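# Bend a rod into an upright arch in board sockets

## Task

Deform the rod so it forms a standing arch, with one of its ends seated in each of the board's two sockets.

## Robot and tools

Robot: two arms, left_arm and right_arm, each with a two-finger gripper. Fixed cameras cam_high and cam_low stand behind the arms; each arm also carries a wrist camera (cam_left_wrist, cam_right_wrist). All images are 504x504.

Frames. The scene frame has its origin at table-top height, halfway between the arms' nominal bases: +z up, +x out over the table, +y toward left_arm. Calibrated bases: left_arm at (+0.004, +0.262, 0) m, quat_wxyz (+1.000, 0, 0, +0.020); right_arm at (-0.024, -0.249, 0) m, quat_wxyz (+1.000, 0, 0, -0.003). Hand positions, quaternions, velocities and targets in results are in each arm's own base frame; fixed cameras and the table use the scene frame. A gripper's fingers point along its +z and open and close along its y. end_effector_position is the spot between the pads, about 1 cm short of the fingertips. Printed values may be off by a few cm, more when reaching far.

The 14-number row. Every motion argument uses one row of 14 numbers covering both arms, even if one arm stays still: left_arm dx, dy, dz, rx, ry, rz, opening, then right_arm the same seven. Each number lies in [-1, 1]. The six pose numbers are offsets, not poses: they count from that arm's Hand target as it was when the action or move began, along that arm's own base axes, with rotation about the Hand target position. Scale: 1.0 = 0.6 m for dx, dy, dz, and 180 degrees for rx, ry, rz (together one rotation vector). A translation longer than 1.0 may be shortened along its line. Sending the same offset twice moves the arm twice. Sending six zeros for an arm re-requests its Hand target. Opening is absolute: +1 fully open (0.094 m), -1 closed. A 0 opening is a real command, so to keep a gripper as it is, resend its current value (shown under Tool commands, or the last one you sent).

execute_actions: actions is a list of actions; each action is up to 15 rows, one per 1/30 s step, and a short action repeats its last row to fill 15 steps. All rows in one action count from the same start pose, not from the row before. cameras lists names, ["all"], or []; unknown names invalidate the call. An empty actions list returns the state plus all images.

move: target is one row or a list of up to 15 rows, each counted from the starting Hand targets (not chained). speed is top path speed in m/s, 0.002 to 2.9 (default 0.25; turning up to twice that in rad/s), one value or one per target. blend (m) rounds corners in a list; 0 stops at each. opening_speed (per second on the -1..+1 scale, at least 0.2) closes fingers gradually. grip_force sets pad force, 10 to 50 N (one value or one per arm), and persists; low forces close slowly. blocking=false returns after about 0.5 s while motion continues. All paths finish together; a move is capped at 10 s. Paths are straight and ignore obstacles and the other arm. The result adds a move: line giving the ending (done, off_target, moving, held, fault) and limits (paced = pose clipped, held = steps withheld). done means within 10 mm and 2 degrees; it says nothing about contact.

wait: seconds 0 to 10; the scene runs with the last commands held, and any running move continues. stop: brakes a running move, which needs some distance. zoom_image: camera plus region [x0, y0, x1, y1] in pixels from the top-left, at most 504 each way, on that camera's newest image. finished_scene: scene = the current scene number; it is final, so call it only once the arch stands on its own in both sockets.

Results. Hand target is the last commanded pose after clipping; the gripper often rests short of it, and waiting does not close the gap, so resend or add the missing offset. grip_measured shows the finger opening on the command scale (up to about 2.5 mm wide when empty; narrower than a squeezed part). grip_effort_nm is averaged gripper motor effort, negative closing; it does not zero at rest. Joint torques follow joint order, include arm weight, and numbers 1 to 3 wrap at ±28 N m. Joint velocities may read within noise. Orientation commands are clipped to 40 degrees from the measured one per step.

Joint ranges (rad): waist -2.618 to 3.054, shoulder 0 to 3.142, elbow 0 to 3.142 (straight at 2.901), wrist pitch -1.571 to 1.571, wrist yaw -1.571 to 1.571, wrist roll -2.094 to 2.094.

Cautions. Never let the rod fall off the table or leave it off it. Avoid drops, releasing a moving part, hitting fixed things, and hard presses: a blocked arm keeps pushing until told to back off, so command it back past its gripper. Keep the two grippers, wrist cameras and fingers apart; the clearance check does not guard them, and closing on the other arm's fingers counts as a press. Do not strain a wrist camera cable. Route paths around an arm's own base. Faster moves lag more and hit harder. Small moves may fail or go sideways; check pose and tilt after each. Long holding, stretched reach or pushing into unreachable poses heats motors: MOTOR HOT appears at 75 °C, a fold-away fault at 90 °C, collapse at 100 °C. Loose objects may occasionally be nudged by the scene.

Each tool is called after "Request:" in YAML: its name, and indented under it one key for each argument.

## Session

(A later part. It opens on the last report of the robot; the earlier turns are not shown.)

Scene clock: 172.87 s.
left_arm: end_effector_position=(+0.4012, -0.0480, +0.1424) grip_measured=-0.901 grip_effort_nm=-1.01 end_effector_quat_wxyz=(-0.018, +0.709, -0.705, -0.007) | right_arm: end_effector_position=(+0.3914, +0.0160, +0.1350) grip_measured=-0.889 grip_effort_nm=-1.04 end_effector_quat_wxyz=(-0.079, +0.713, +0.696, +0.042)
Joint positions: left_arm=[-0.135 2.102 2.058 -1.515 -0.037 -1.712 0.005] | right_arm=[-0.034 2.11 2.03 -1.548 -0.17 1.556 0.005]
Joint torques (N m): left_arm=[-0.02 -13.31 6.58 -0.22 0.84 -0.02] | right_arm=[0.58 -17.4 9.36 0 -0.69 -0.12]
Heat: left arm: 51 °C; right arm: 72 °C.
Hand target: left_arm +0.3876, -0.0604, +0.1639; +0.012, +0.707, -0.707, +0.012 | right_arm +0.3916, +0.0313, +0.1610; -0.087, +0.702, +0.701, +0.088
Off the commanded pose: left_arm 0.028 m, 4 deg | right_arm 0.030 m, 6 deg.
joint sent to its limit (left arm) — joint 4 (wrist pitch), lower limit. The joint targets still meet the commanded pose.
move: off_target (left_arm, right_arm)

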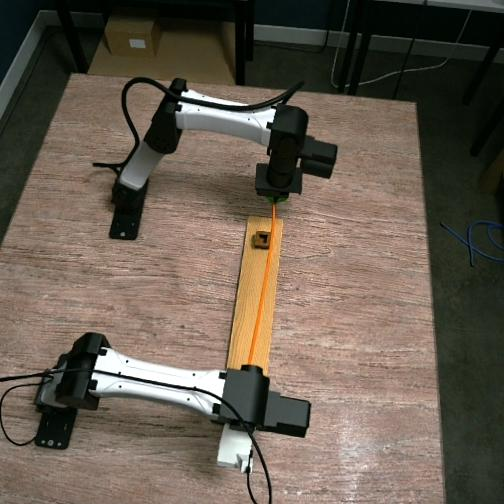

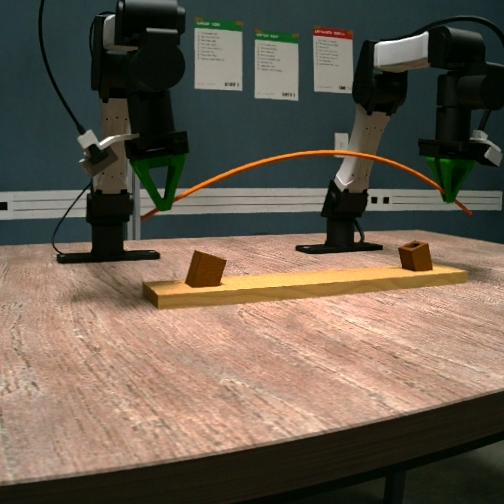

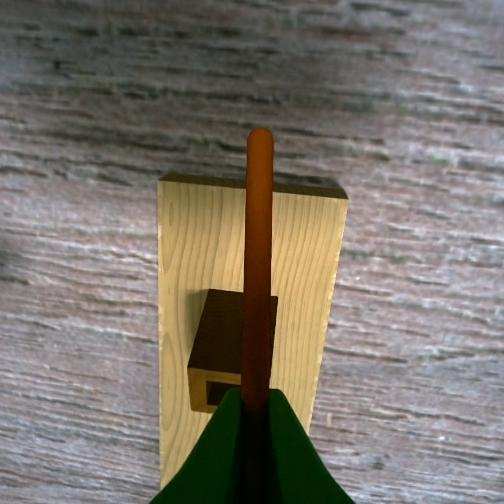

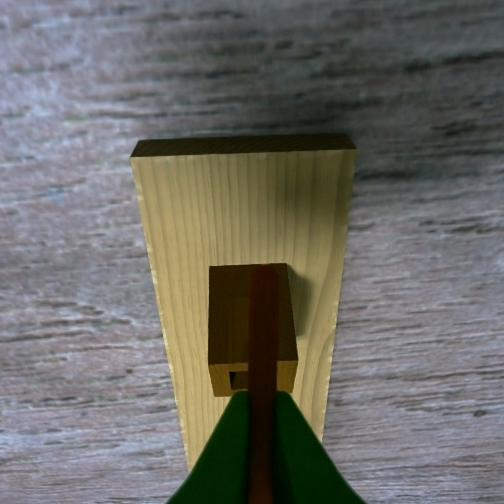

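Request:
move:
  target: [-0.03,-0.095,0.02,-0.194,0,0,-1,0.005,0.095,0.02,0.194,0,0,-1]
  speed: 0.12
  cameras: ["all"]

Scene clock: 178.43 s.
left_arm: end_effector_position=(+0.3752, -0.0976, +0.1509) grip_measured=-0.901 grip_effort_nm=-1.01 end_effector_quat_wxyz=(+0.203, +0.690, -0.671, +0.179) | right_arm: end_effector_position=(+0.3968, +0.0702, +0.1645) grip_measured=-0.889 grip_effort_nm=-1.04 end_effector_quat_wxyz=(-0.262, +0.663, +0.650, +0.263)
Joint positions: left_arm=[-0.019 1.998 1.836 -1.426 0.547 -1.613 0.005] | right_arm=[-0.125 2.11 1.966 -1.535 -0.754 1.422 0.005]
Joint torques (N m): left_arm=[-0.94 -12.56 5.24 0.17 1.42 0] | right_arm=[1.37 -13.35 5.04 0.12 -1.18 -0.11]
Heat: left arm: 52 °C; right arm: 73 °C.
Hand target: left_arm +0.3696, -0.1174, +0.1759; +0.223, +0.671, -0.671, +0.223 | right_arm +0.3946, +0.0883, +0.1729; -0.294, +0.643, +0.643, +0.294
Off the commanded pose: left_arm 0.032 m, 6 deg | right_arm 0.020 m, 6 deg.
move: off_target (left_arm, right_arm)

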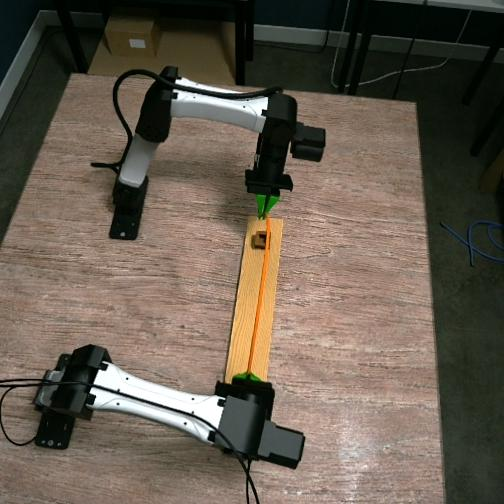

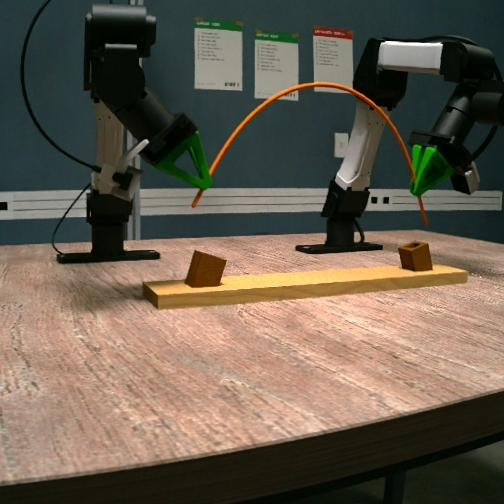

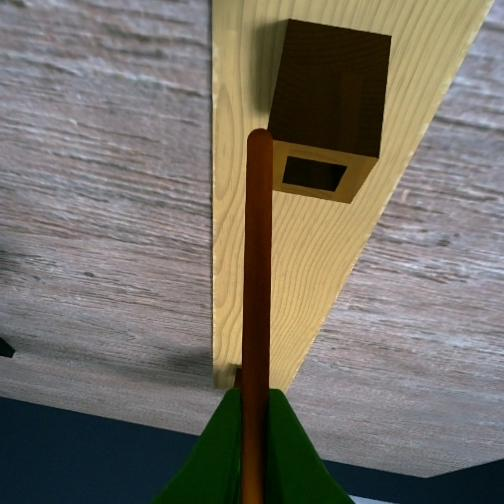

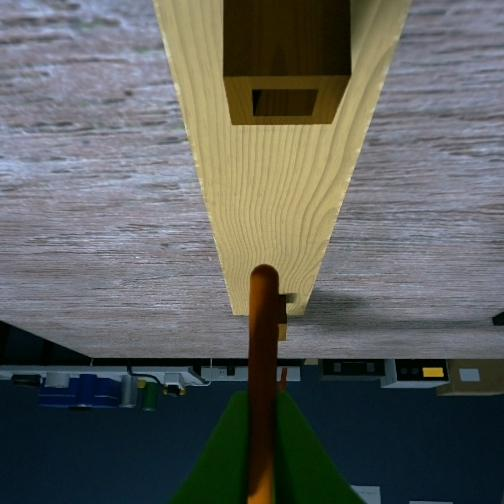

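Request:
move:
  target: [0.037,-0.025,-0.05,-0.085,0,0,-1,-0.013,0.03,-0.05,0.045,0,0,-1]
  speed: 0.08
  cameras: ["all"]

Request:
zoom_image:
  camera: "cam_low"
  region: [170, 140, 470, 310]

Scene clock: 184.00 s.
left_arm: end_effector_position=(+0.3975, -0.1135, +0.1381) grip_measured=-0.901 grip_effort_nm=-1.01 end_effector_quat_wxyz=(+0.267, +0.653, -0.647, +0.289) | right_arm: end_effector_position=(+0.3884, +0.0897, +0.1284) grip_measured=-0.889 grip_effort_nm=-1.04 end_effector_quat_wxyz=(-0.323, +0.644, +0.622, +0.306)
Joint positions: left_arm=[0.031 2.04 1.734 -1.251 0.809 -1.556 0.005] | right_arm=[-0.125 2.11 1.737 -1.372 -0.91 1.394 0.005]
Joint torques (N m): left_arm=[-1.06 -8.35 5.26 0.14 1.58 0.03] | right_arm=[1.87 -15.05 5 0.11 -1.13 -0.11]
Heat: left arm: 52 °C; right arm: 72 °C.
Hand target: left_arm +0.3918, -0.1323, +0.1460; +0.311, +0.635, -0.635, +0.311 | right_arm +0.3868, +0.1063, +0.1429; -0.338, +0.621, +0.621, +0.339
Off the commanded pose: left_arm 0.021 m, 6 deg | right_arm 0.022 m, 5 deg.
move: off_target (left_arm, right_arm)

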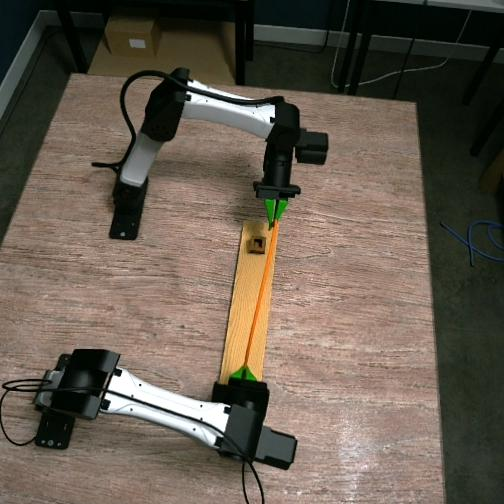

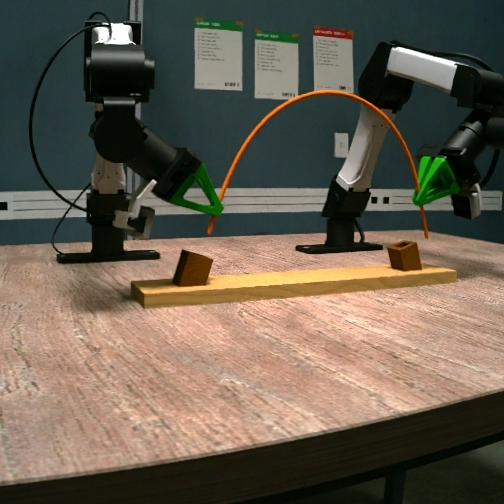

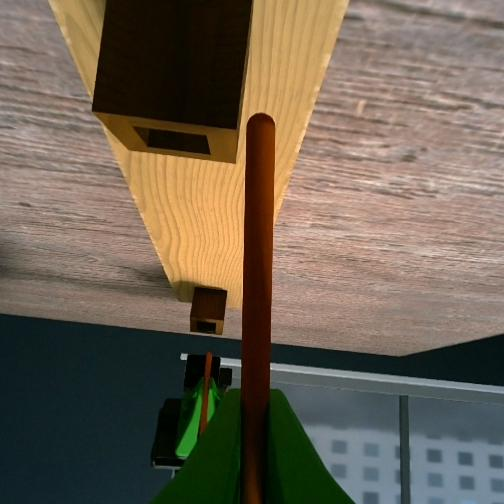

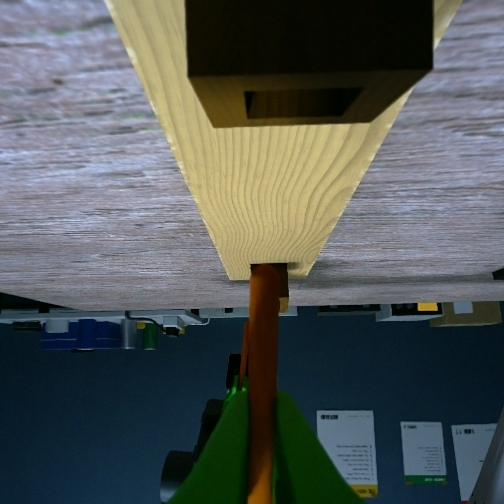

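Scaled by 1.680 from the camera's 504x504 image, which has a finer 720x720 frame.

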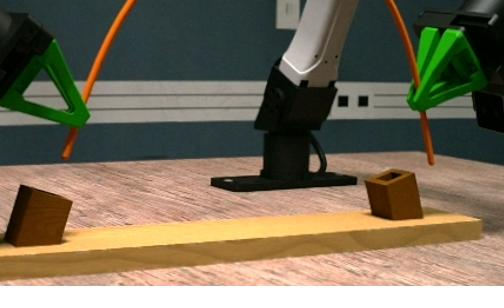

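Request:
move:
  target: [-0.047,-0.037,-0.035,-0.02,0,0,-1,-0.02,-0.01,-0.03,0,0,0,-1]
  speed: 0.08
  cameras: ["all"]

Request:
zoom_image:
  camera: "cam_low"
  region: [120, 190, 290, 310]

Request:
zoom_image:
  camera: "cam_low"
  region: [334, 190, 504, 310]

Scene clock: 190.30 s.
left_arm: end_effector_position=(+0.3709, -0.1229, +0.0975) grip_measured=-0.901 grip_effort_nm=-1.01 end_effector_quat_wxyz=(+0.299, +0.656, -0.627, +0.295) | right_arm: end_effector_position=(+0.3761, +0.0860, +0.1027) grip_measured=-0.889 grip_effort_nm=-1.04 end_effector_quat_wxyz=(-0.332, +0.644, +0.620, +0.301)
Joint positions: left_arm=[0.026 1.991 1.469 -1.061 0.867 -1.583 0.005] | right_arm=[-0.14 2.11 1.626 -1.309 -0.911 1.36 0.005]
Joint torques (N m): left_arm=[-4 -11.79 4.88 0.26 1.69 -0.25] | right_arm=[1.5 -17.16 4.83 -0.04 -1.09 -0.13]
Heat: left arm: 50 °C; right arm: 73 °C.
Hand target: left_arm +0.3636, -0.1545, +0.1248; +0.330, +0.625, -0.625, +0.330 | right_arm +0.3748, +0.1003, +0.1249; -0.338, +0.621, +0.621, +0.339
Off the commanded pose: left_arm 0.043 m, 7 deg | right_arm 0.027 m, 5 deg.
move: off_target (left_arm, right_arm)

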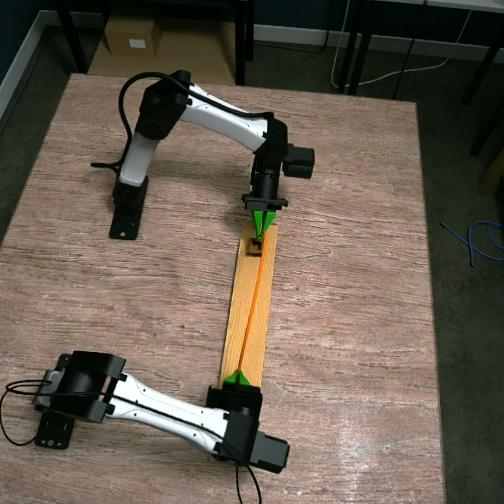

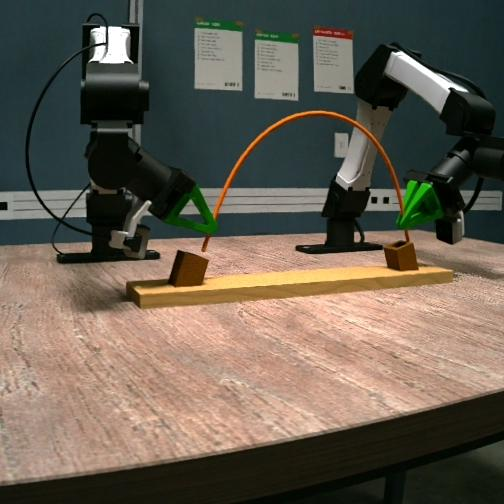

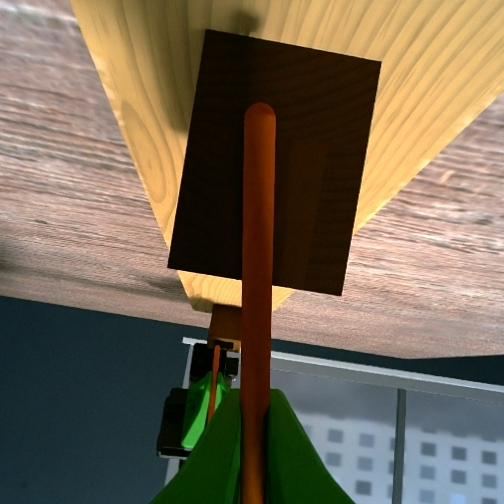

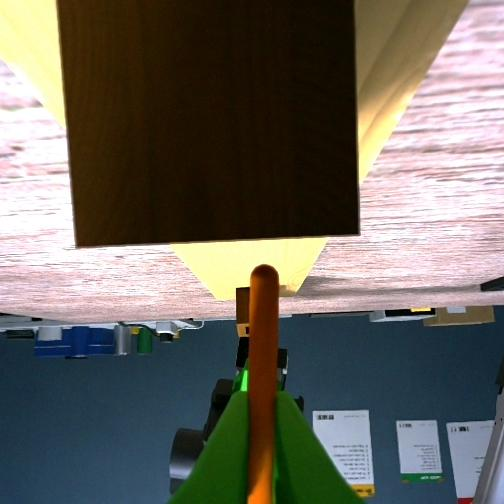

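Scaled by 2.965 from the camera's 504x504 image, which has a finer 720x720 frame.

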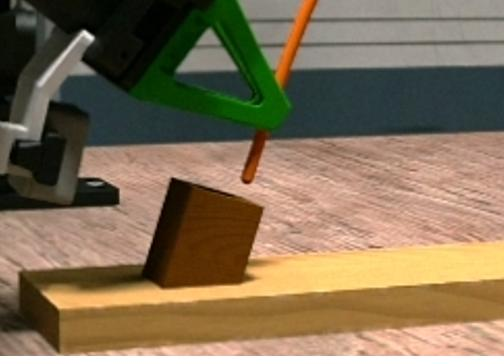

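Scaled by 2.965 from the camera's 504x504 image, which has a finer 720x720 frame.

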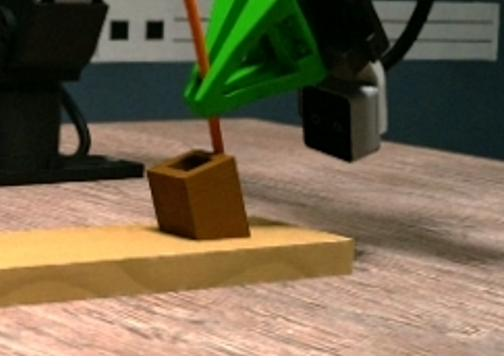

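Request:
move:
  target:
    - [0,0,0.06,0,0,0,-1,0.006,0,0.022,0,0,0,-1]
    - [0.005,-0.02,0.06,0,0,0,-1,0.012,0.012,0.022,0,0,0,-1]
  speed: 0.06
  cameras: ["all"]

Request:
zoom_image:
  camera: "cam_low"
  region: [120, 190, 290, 310]

Request:
zoom_image:
  camera: "cam_low"
  region: [334, 190, 504, 310]

Request:
zoom_image:
  camera: "cam_high"
  region: [190, 190, 320, 320]

Request:
zoom_image:
  camera: "cam_high"
  region: [190, 310, 320, 440]

Scene clock: 196.17 s.
left_arm: end_effector_position=(+0.3711, -0.1393, +0.1291) grip_measured=-0.901 grip_effort_nm=-1.01 end_effector_quat_wxyz=(+0.307, +0.655, -0.624, +0.296) | right_arm: end_effector_position=(+0.3763, +0.0863, +0.1068) grip_measured=-0.889 grip_effort_nm=-1.04 end_effector_quat_wxyz=(-0.336, +0.647, +0.616, +0.300)
Joint positions: left_arm=[-0.013 1.96 1.545 -1.132 0.882 -1.644 0.005] | right_arm=[-0.14 2.11 1.64 -1.327 -0.914 1.369 0.005]
Joint torques (N m): left_arm=[-3.48 -11.69 7.36 0.24 1.52 -0.27] | right_arm=[3.07 -16.99 8.79 -0.12 -1.12 0.11]
Heat: left arm: 50 °C; right arm: 74 °C.
Hand target: left_arm +0.3666, -0.1665, +0.1609; +0.330, +0.625, -0.625, +0.330 | right_arm +0.3820, +0.1075, +0.1381; -0.338, +0.621, +0.620, +0.339
Off the commanded pose: left_arm 0.042 m, 6 deg | right_arm 0.038 m, 5 deg.
move: off_target (left_arm, right_arm)

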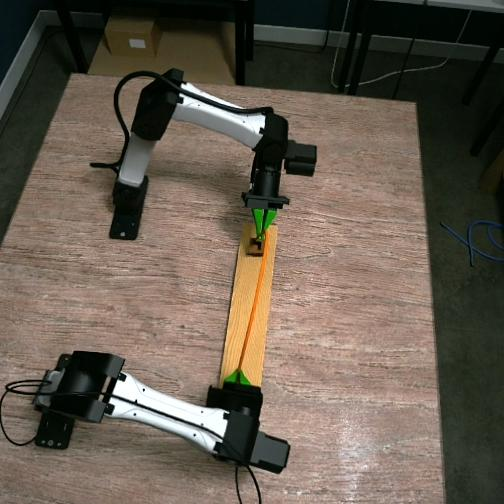

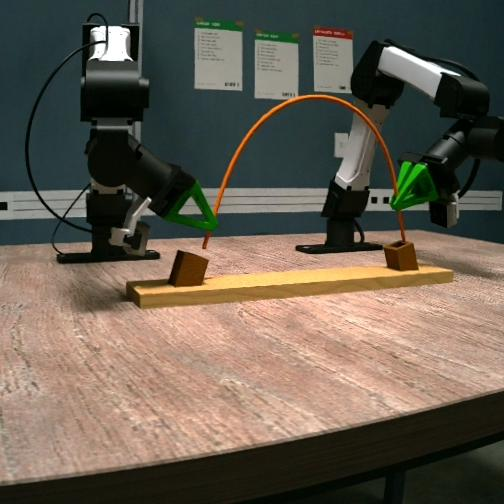

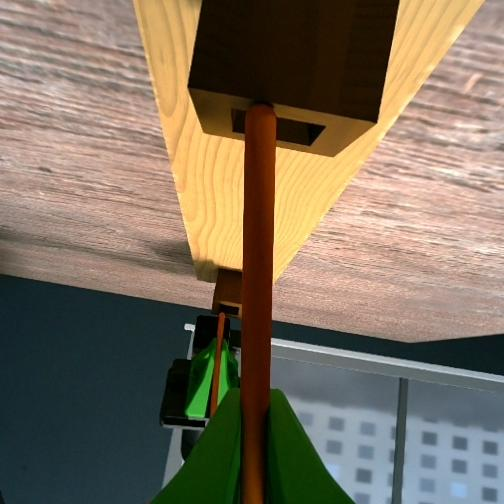

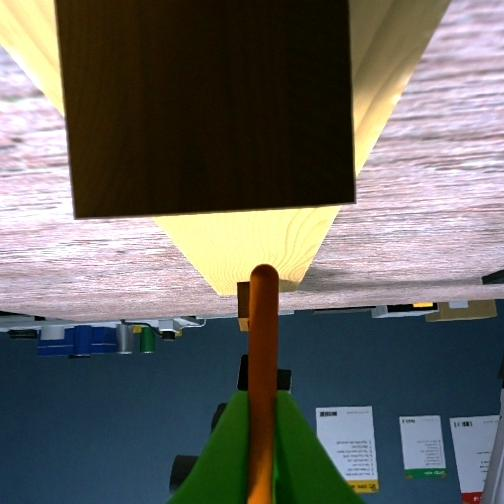

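Scaled by 2.965 from the camera's 504x504 image, which has a finer 720x720 frame.

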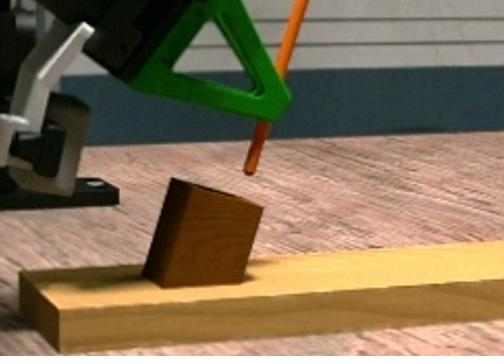

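Scaled by 2.965 from the camera's 504x504 image, which has a finer 720x720 frame.

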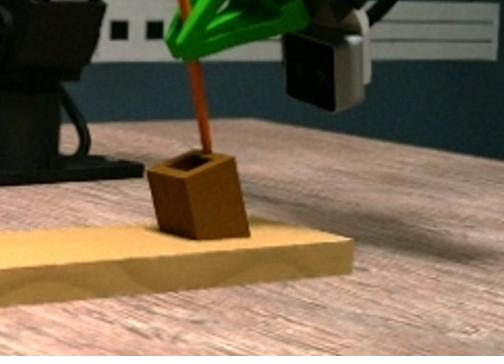

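Scaled by 3.877 from the camera's 504x504 image, which has a finer 720x720 frame.

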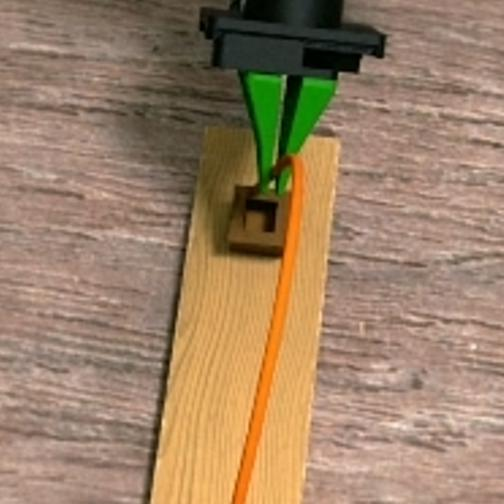

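Scaled by 3.877 from the camera's 504x504 image, which has a finer 720x720 frame.

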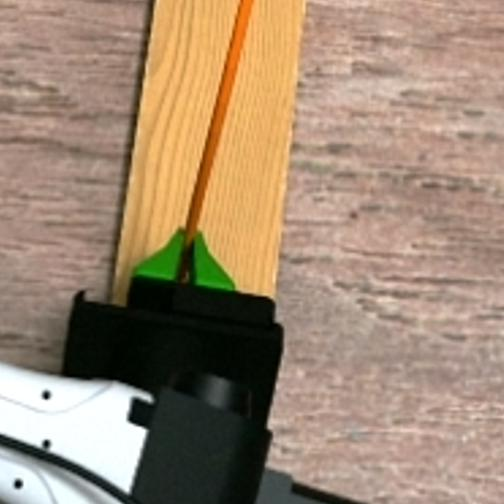

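Request:
move:
  target:
    - [0,0,0,0,0,0,-1,0.0,-0.016,0.05,0,0,0,-1]
    - [0.006,-0.03,0,0,0,0,-1,0.012,-0.016,0.05,0,0,0,-1]
    - [0.006,-0.03,0,0,0,0,-1,0.012,0.02,0.05,0,0,0,-1]
  speed: 0.06
  cameras: ["all"]

Request:
zoom_image:
  camera: "cam_low"
  region: [120, 190, 290, 310]

Request:
zoom_image:
  camera: "cam_low"
  region: [334, 190, 504, 310]

Scene clock: 202.30 s.
left_arm: end_effector_position=(+0.3763, -0.1575, +0.1300) grip_measured=-0.901 grip_effort_nm=-1.01 end_effector_quat_wxyz=(+0.308, +0.657, -0.620, +0.298) | right_arm: end_effector_position=(+0.3939, +0.0935, +0.1459) grip_measured=-0.889 grip_effort_nm=-1.04 end_effector_quat_wxyz=(-0.322, +0.646, +0.619, +0.309)
Joint positions: left_arm=[-0.06 1.96 1.545 -1.066 0.883 -1.733 0.005] | right_arm=[-0.115 2.11 1.806 -1.416 -0.916 1.425 0.005]
Joint torques (N m): left_arm=[-3.58 -11.78 7.24 0.41 1.44 -0.24] | right_arm=[3.69 -16.88 5.45 0.11 -1.13 0.12]
Heat: left arm: 51 °C; right arm: 75 °C. Fold the right arm in close to its base, or ease its load, before you think long.
Hand target: left_arm +0.3702, -0.1845, +0.1609; +0.330, +0.625, -0.625, +0.330 | right_arm +0.3892, +0.1195, +0.1681; -0.338, +0.621, +0.620, +0.339
Off the commanded pose: left_arm 0.042 m, 6 deg | right_arm 0.035 m, 5 deg.
MOTOR HOT: joint 2 (shoulder) of the right arm reports 75 °C; the controller's stop level is 90 °C. To cool a motor, set the load down, stop pushing, or move to a pose that needs little force.
move: off_target (left_arm, right_arm)

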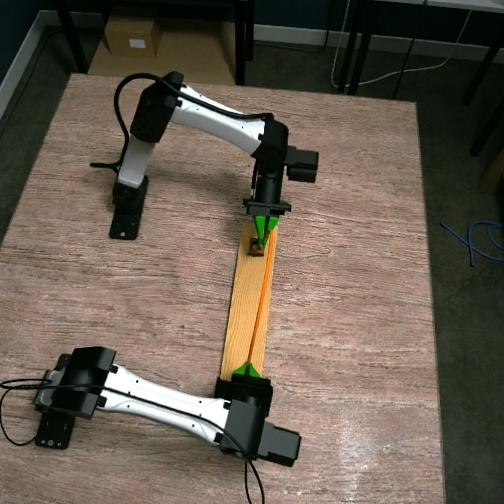

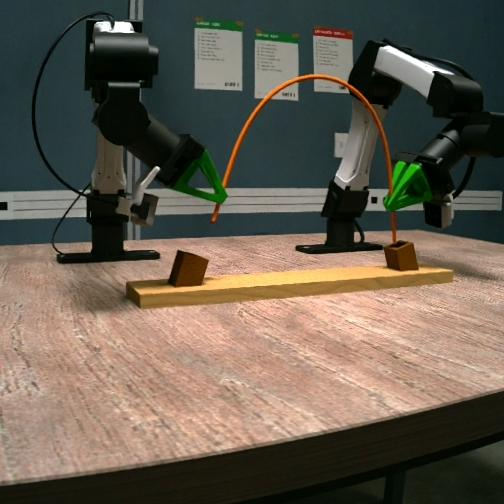

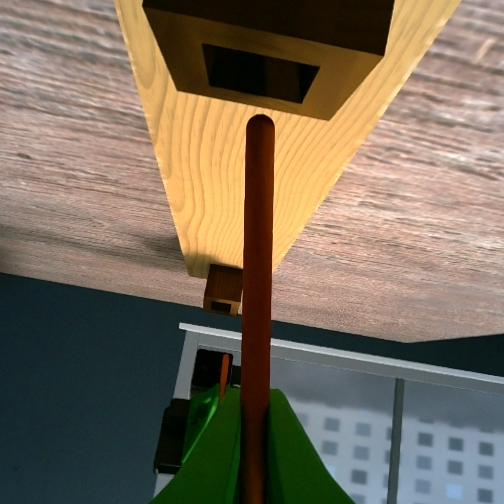

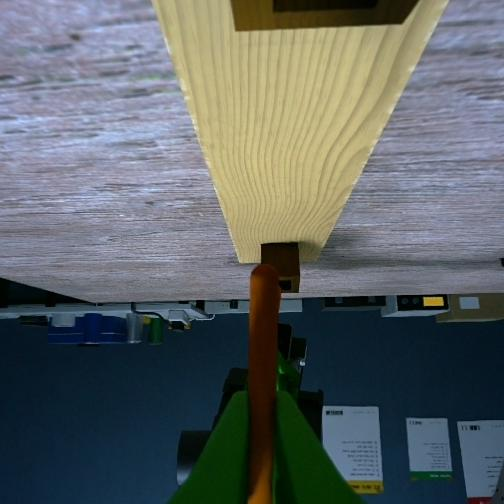

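Scaled by 2.965 from the camera's 504x504 image, which has a finer 720x720 frame.

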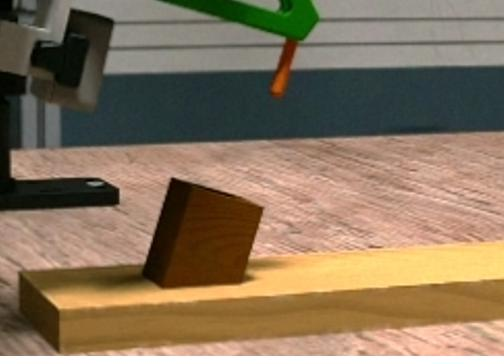

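Scaled by 2.965 from the camera's 504x504 image, which has a finer 720x720 frame.

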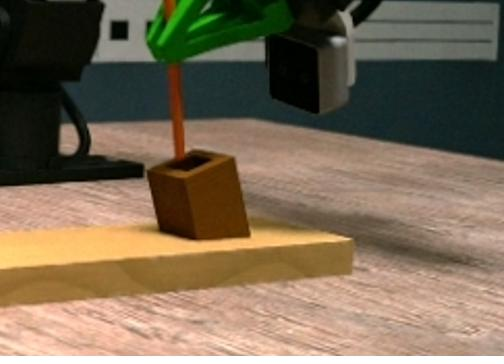

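Request:
move:
  target:
    - [0,0.017,0.0,0,0,0,-1,-0.018,-0.045,-0.03,0,0,0,-1]
  speed: 0.08
  cameras: ["all"]

Request:
zoom_image:
  camera: "cam_low"
  region: [120, 190, 290, 310]

Request:
zoom_image:
  camera: "cam_low"
  region: [334, 190, 504, 310]

Scene clock: 209.30 s.
left_arm: end_effector_position=(+0.3755, -0.1570, +0.1299) grip_measured=-0.901 grip_effort_nm=-1.01 end_effector_quat_wxyz=(+0.308, +0.655, -0.623, +0.298) | right_arm: end_effector_position=(+0.3847, +0.0762, +0.1311) grip_measured=-0.889 grip_effort_nm=-1.04 end_effector_quat_wxyz=(-0.323, +0.642, +0.621, +0.313)
Joint positions: left_arm=[-0.059 1.96 1.545 -1.071 0.883 -1.72 0.005] | right_arm=[-0.164 2.11 1.739 -1.415 -0.916 1.333 0.005]
Joint torques (N m): left_arm=[-1.48 -11.4 7.91 0.14 1.47 0.05] | right_arm=[1.92 -16.38 5.03 -0.23 -1.01 -0.15]
Heat: left arm: 52 °C; right arm: 77 °C. Fold the right arm in close to its base, or ease its load, before you think long.
Hand target: left_arm +0.3702, -0.1744, +0.1609; +0.330, +0.625, -0.625, +0.330 | right_arm +0.3784, +0.0925, +0.1501; -0.338, +0.621, +0.620, +0.339
Off the commanded pose: left_arm 0.036 m, 6 deg | right_arm 0.026 m, 4 deg.
MOTOR HOT: still on. Joint 2 (shoulder) of the right arm reports 77 °C.
move: off_target (left_arm, right_arm)

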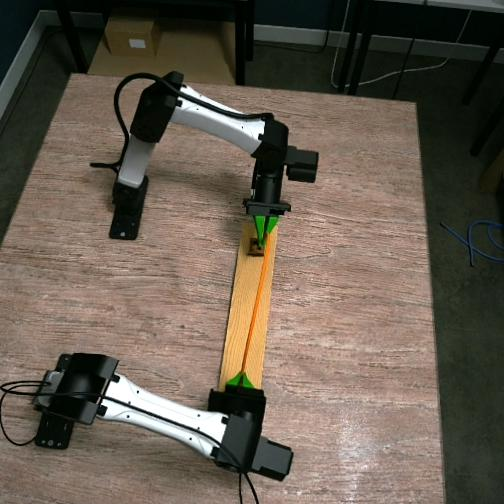

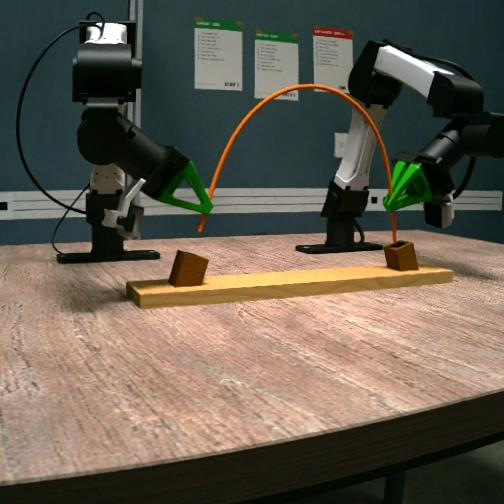

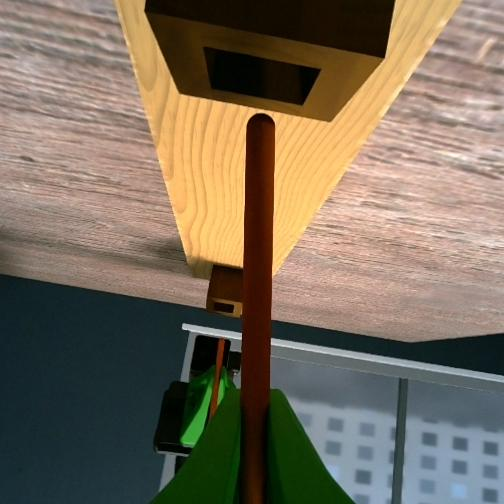

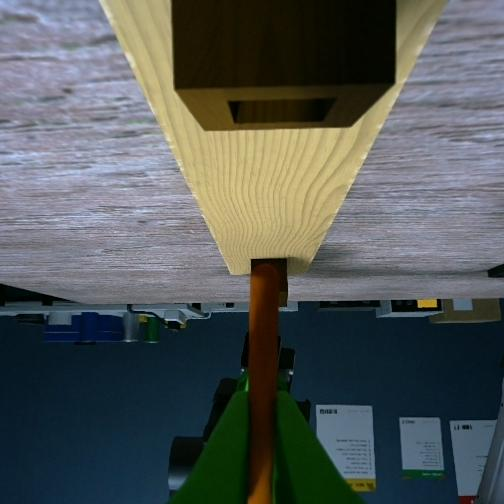

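Scaled by 2.965 from the camera's 504x504 image, which has a finer 720x720 frame.

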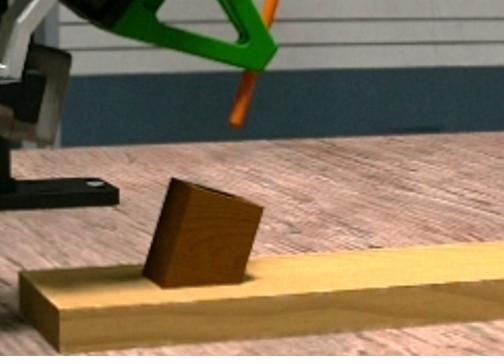

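Scaled by 2.965 from the camera's 504x504 image, which has a finer 720x720 frame.

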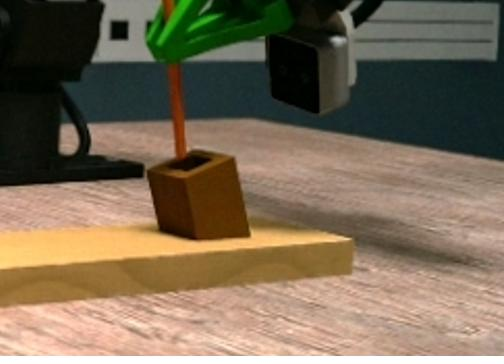

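Request:
move:
  target:
    - [0,0.03,0.0,0,0,0,-1,-0.005,-0.012,-0.05,0,0,0,-1]
  speed: 0.08
  cameras: ["all"]

Request:
zoom_image:
  camera: "cam_low"
  region: [120, 190, 290, 310]

Request:
zoom_image:
  camera: "cam_low"
  region: [334, 190, 504, 310]

Scene clock: 212.33 s.
left_arm: end_effector_position=(+0.3747, -0.1398, +0.1350) grip_measured=-0.901 grip_effort_nm=-1.01 end_effector_quat_wxyz=(+0.302, +0.650, -0.628, +0.303) | right_arm: end_effector_position=(+0.3767, +0.0730, +0.1102) grip_measured=-0.889 grip_effort_nm=-1.04 end_effector_quat_wxyz=(-0.326, +0.638, +0.623, +0.313)
Joint positions: left_arm=[-0.014 1.96 1.567 -1.139 0.883 -1.637 0.005] | right_arm=[-0.177 2.11 1.65 -1.355 -0.916 1.297 0.005]
Joint torques (N m): left_arm=[-1.18 -10.15 7.98 -0.02 1.5 0.02] | right_arm=[1.37 -14.15 4.79 -0.08 -0.97 -0.13]
Heat: left arm: 53 °C; right arm: 77 °C. Fold the right arm in close to its base, or ease its load, before you think long.
Hand target: left_arm +0.3701, -0.1564, +0.1610; +0.330, +0.625, -0.625, +0.330 | right_arm +0.3754, +0.0853, +0.1201; -0.338, +0.621, +0.620, +0.339
Off the commanded pose: left_arm 0.031 m, 5 deg | right_arm 0.016 m, 4 deg.
MOTOR HOT: still on. Joint 2 (shoulder) of the right arm reports 77 °C.
move: off_target (left_arm, right_arm)

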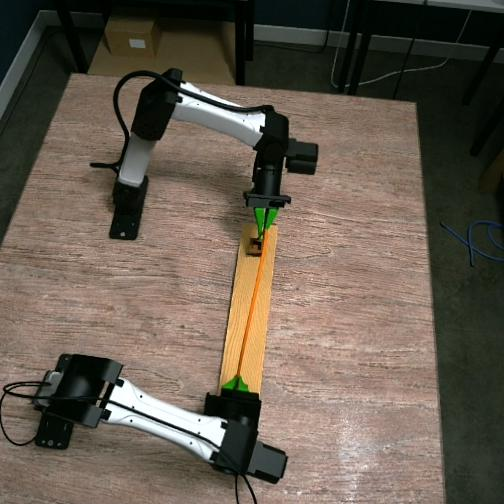

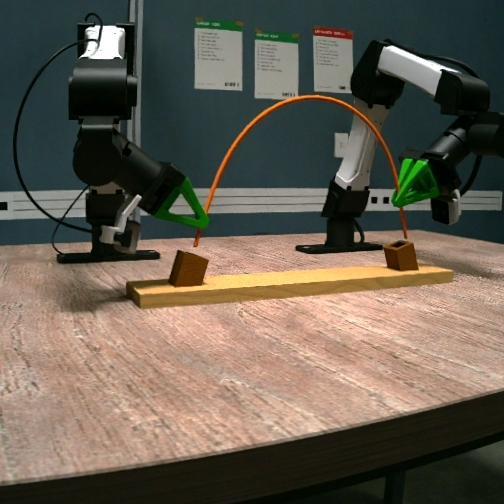

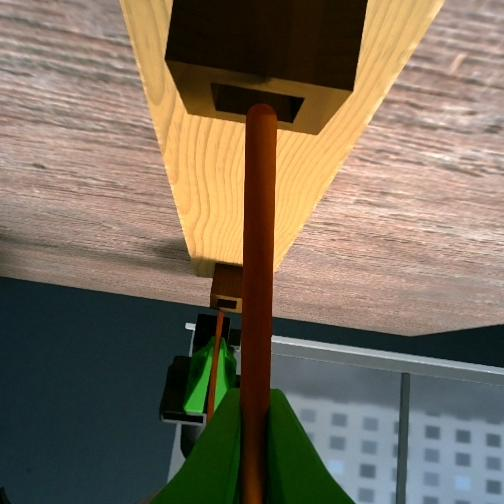

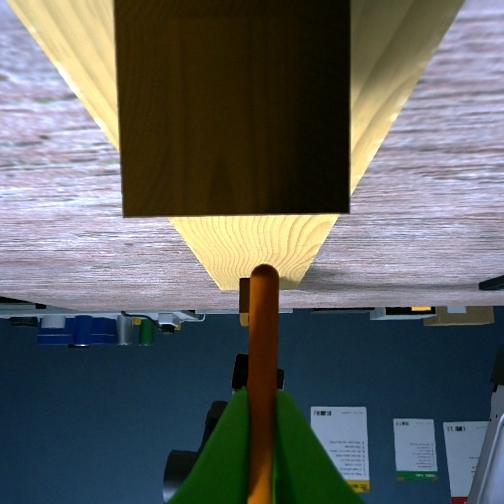

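Scaled by 2.965 from the camera's 504x504 image, which has a finer 720x720 frame.

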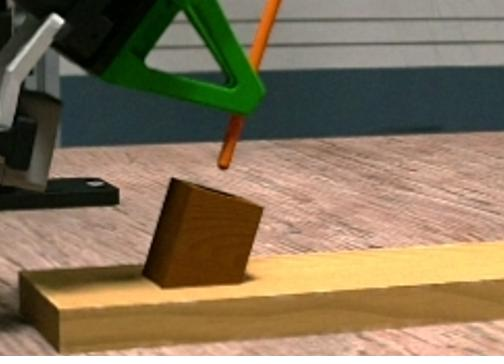

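Scaled by 2.965 from the camera's 504x504 image, which has a finer 720x720 frame.

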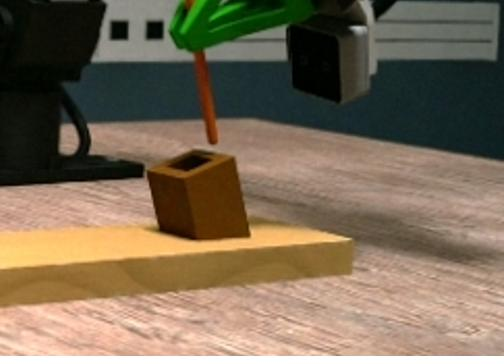

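Request:
move:
  target:
    - [0,-0.014,0.0,0,0,0,-1,0.006,-0.004,0,0,0,0,-1]
    - [0,-0.014,0.0,0,0,0,-1,0.006,-0.014,-0.055,0,0,0,-1]
  speed: 0.06
  cameras: ["all"]

Request:
zoom_image:
  camera: "cam_low"
  region: [120, 190, 290, 310]

Request:
zoom_image:
  camera: "cam_low"
  region: [334, 190, 504, 310]

Scene clock: 217.00 s.
left_arm: end_effector_position=(+0.3747, -0.1398, +0.1350) grip_measured=-0.901 grip_effort_nm=-1.01 end_effector_quat_wxyz=(+0.302, +0.650, -0.628, +0.302) | right_arm: end_effector_position=(+0.3810, +0.0648, +0.0905) grip_measured=-0.889 grip_effort_nm=-1.04 end_effector_quat_wxyz=(-0.313, +0.634, +0.629, +0.324)
Joint positions: left_arm=[-0.014 1.96 1.567 -1.14 0.883 -1.638 0.005] | right_arm=[-0.196 2.132 1.605 -1.276 -0.915 1.268 0.005]
Joint torques (N m): left_arm=[-3.04 -10.5 7.41 0.24 1.5 -0.29] | right_arm=[1.36 -10.48 4.9 -0.01 -0.93 -0.15]
Heat: left arm: 52 °C; right arm: 75 °C. Fold the right arm in close to its base, or ease its load, before you think long.
Hand target: left_arm +0.3702, -0.1648, +0.1610; +0.330, +0.625, -0.625, +0.330 | right_arm +0.3790, +0.0769, +0.0872; -0.338, +0.621, +0.620, +0.339
Off the commanded pose: left_arm 0.036 m, 5 deg | right_arm 0.013 m, 4 deg.
MOTOR HOT: still on. Joint 2 (shoulder) of the right arm reports 75 °C.
move: off_target (left_arm, right_arm)

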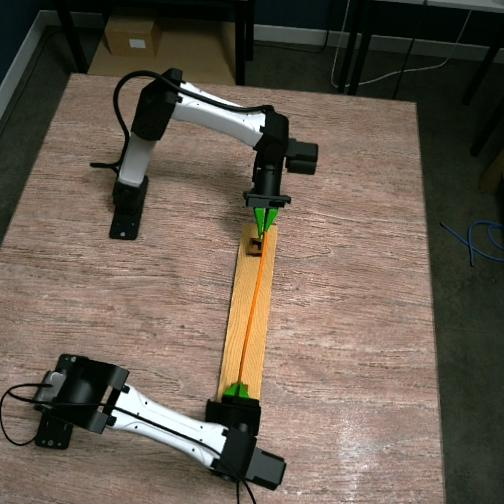

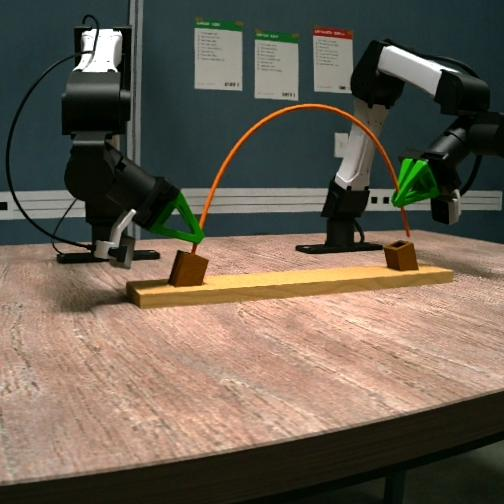

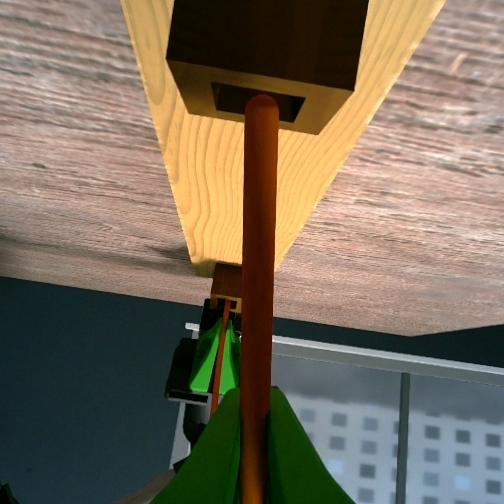

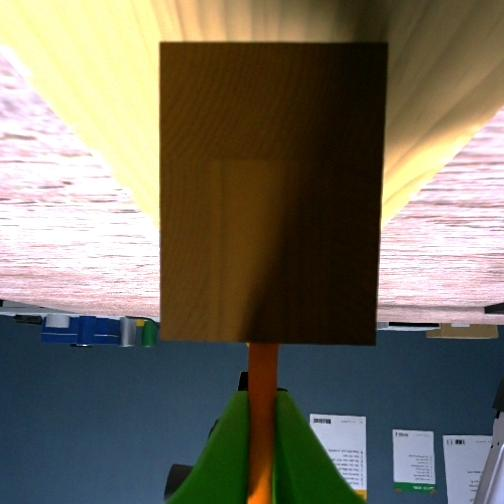

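Scaled by 2.965 from the camera's 504x504 image, which has a finer 720x720 frame.

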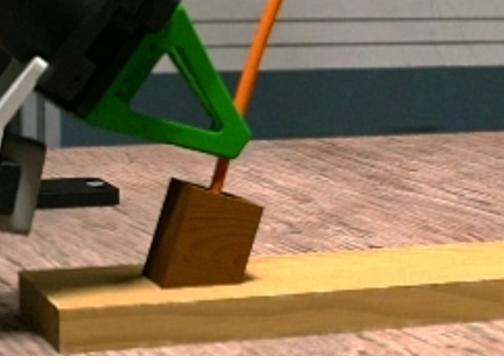

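Scaled by 2.965 from the camera's 504x504 image, which has a finer 720x720 frame.

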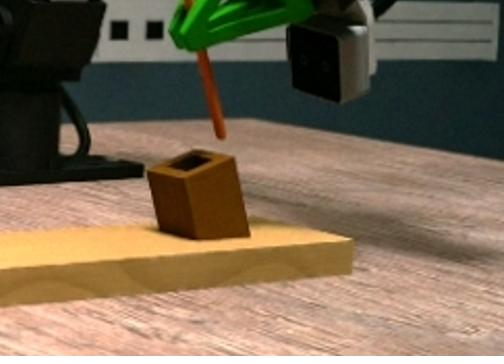

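Request:
move:
  target: [0.002,-0.028,0.0,0,0,0,-1,0,0,0,0,0,0,-1]
  speed: 0.06
  cameras: ["cam_low","cam_left_wrist"]

Request:
zoom_image:
  camera: "cam_low"
  region: [334, 190, 504, 310]

Scene clock: 220.13 s.
left_arm: end_effector_position=(+0.3795, -0.1563, +0.1358) grip_measured=-0.901 grip_effort_nm=-1.00 end_effector_quat_wxyz=(+0.302, +0.651, -0.626, +0.305) | right_arm: end_effector_position=(+0.3815, +0.0632, +0.0904) grip_measured=-0.889 grip_effort_nm=-1.04 end_effector_quat_wxyz=(-0.312, +0.635, +0.628, +0.325)
Joint positions: left_arm=[-0.057 1.96 1.567 -1.079 0.883 -1.713 0.005] | right_arm=[-0.2 2.132 1.605 -1.275 -0.914 1.268 0.005]
Joint torques (N m): left_arm=[-3.22 -11.07 6.54 0.39 1.46 -0.31] | right_arm=[1.69 -10.4 4.89 -0.07 -0.94 -0.14]
Heat: left arm: 52 °C; right arm: 74 °C. Fold the right arm in close to its base, or ease its load, before you think long.
Hand target: left_arm +0.3714, -0.1816, +0.1610; +0.330, +0.625, -0.625, +0.330 | right_arm +0.3790, +0.0770, +0.0872; -0.338, +0.621, +0.621, +0.339
Off the commanded pose: left_arm 0.037 m, 5 deg | right_arm 0.014 m, 4 deg.
MOTOR HOT: still on. Joint 2 (shoulder) of the right arm reports 74 °C.
move: off_target (left_arm, right_arm)
Images, in order (width x height): cam_low 504x504, cam_left_wrist 504x504.

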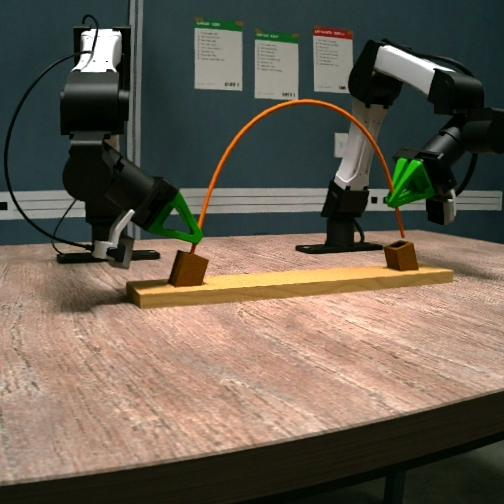

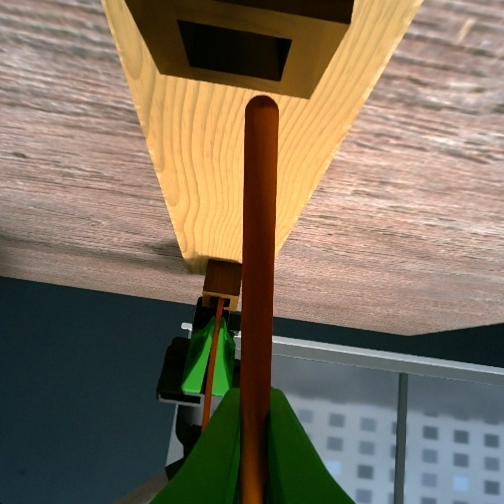

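Scaled by 2.965 from the camera's 504x504 image, which has a finer 720x720 frame.

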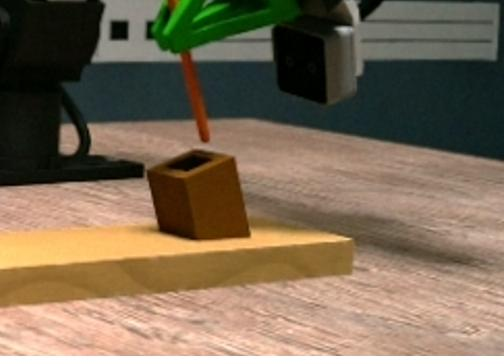

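Request:
move:
  target:
    - [-0.008,-0.016,0,0,0,0,-1,0,0,0,0,0,0,-1]
    - [-0.008,-0.016,-0.025,0,0,0,-1,0,0,0,0,0,0,-1]
  speed: 0.06
  cameras: ["cam_low","cam_left_wrist"]

Request:
zoom_image:
  camera: "cam_low"
  region: [334, 190, 504, 310]

Scene clock: 223.50 s.
left_arm: end_effector_position=(+0.3785, -0.1653, +0.1232) grip_measured=-0.901 grip_effort_nm=-1.01 end_effector_quat_wxyz=(+0.300, +0.651, -0.624, +0.309) | right_arm: end_effector_position=(+0.3814, +0.0628, +0.0898) grip_measured=-0.889 grip_effort_nm=-1.04 end_effector_quat_wxyz=(-0.311, +0.635, +0.629, +0.324)
Joint positions: left_arm=[-0.08 1.95 1.498 -0.976 0.883 -1.762 0.005] | right_arm=[-0.2 2.132 1.605 -1.274 -0.91 1.268 0.005]
Joint torques (N m): left_arm=[-3.58 -11.29 5.37 0.47 1.4 -0.29] | right_arm=[1.69 -10.4 4.89 -0.08 -0.97 -0.14]
Heat: left arm: 53 °C; right arm: 72 °C. Fold the right arm in close to its base, or ease its load, before you think long.
Hand target: left_arm +0.3666, -0.1911, +0.1459; +0.330, +0.625, -0.625, +0.330 | right_arm +0.3790, +0.0770, +0.0872; -0.338, +0.621, +0.621, +0.339
Off the commanded pose: left_arm 0.036 m, 5 deg | right_arm 0.015 m, 4 deg.
MOTOR HOT: still on. Joint 2 (shoulder) of the right arm reports 72 °C.
move: off_target (left_arm, right_arm)
Images, in order (width x height): cam_low 504x504, cam_left_wrist 504x504.

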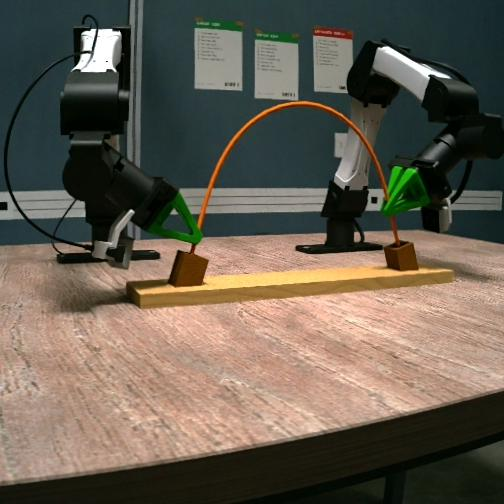

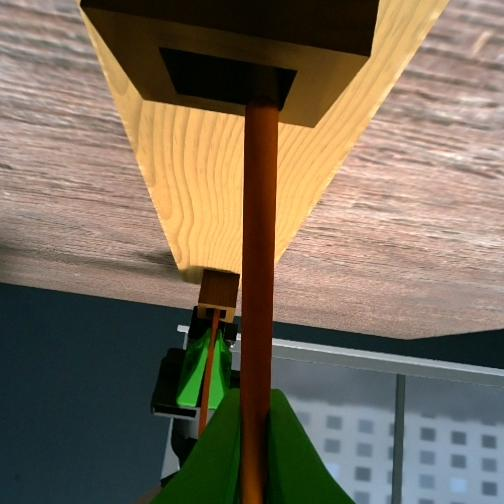

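Scaled by 2.965 from the camera's 504x504 image, which has a finer 720x720 frame.

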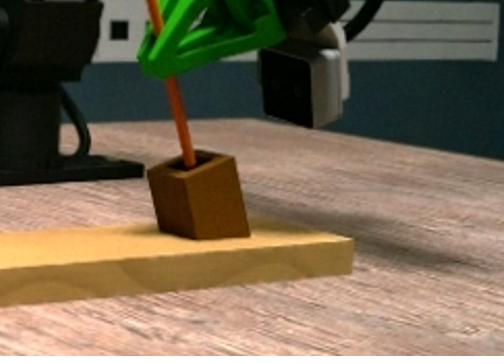

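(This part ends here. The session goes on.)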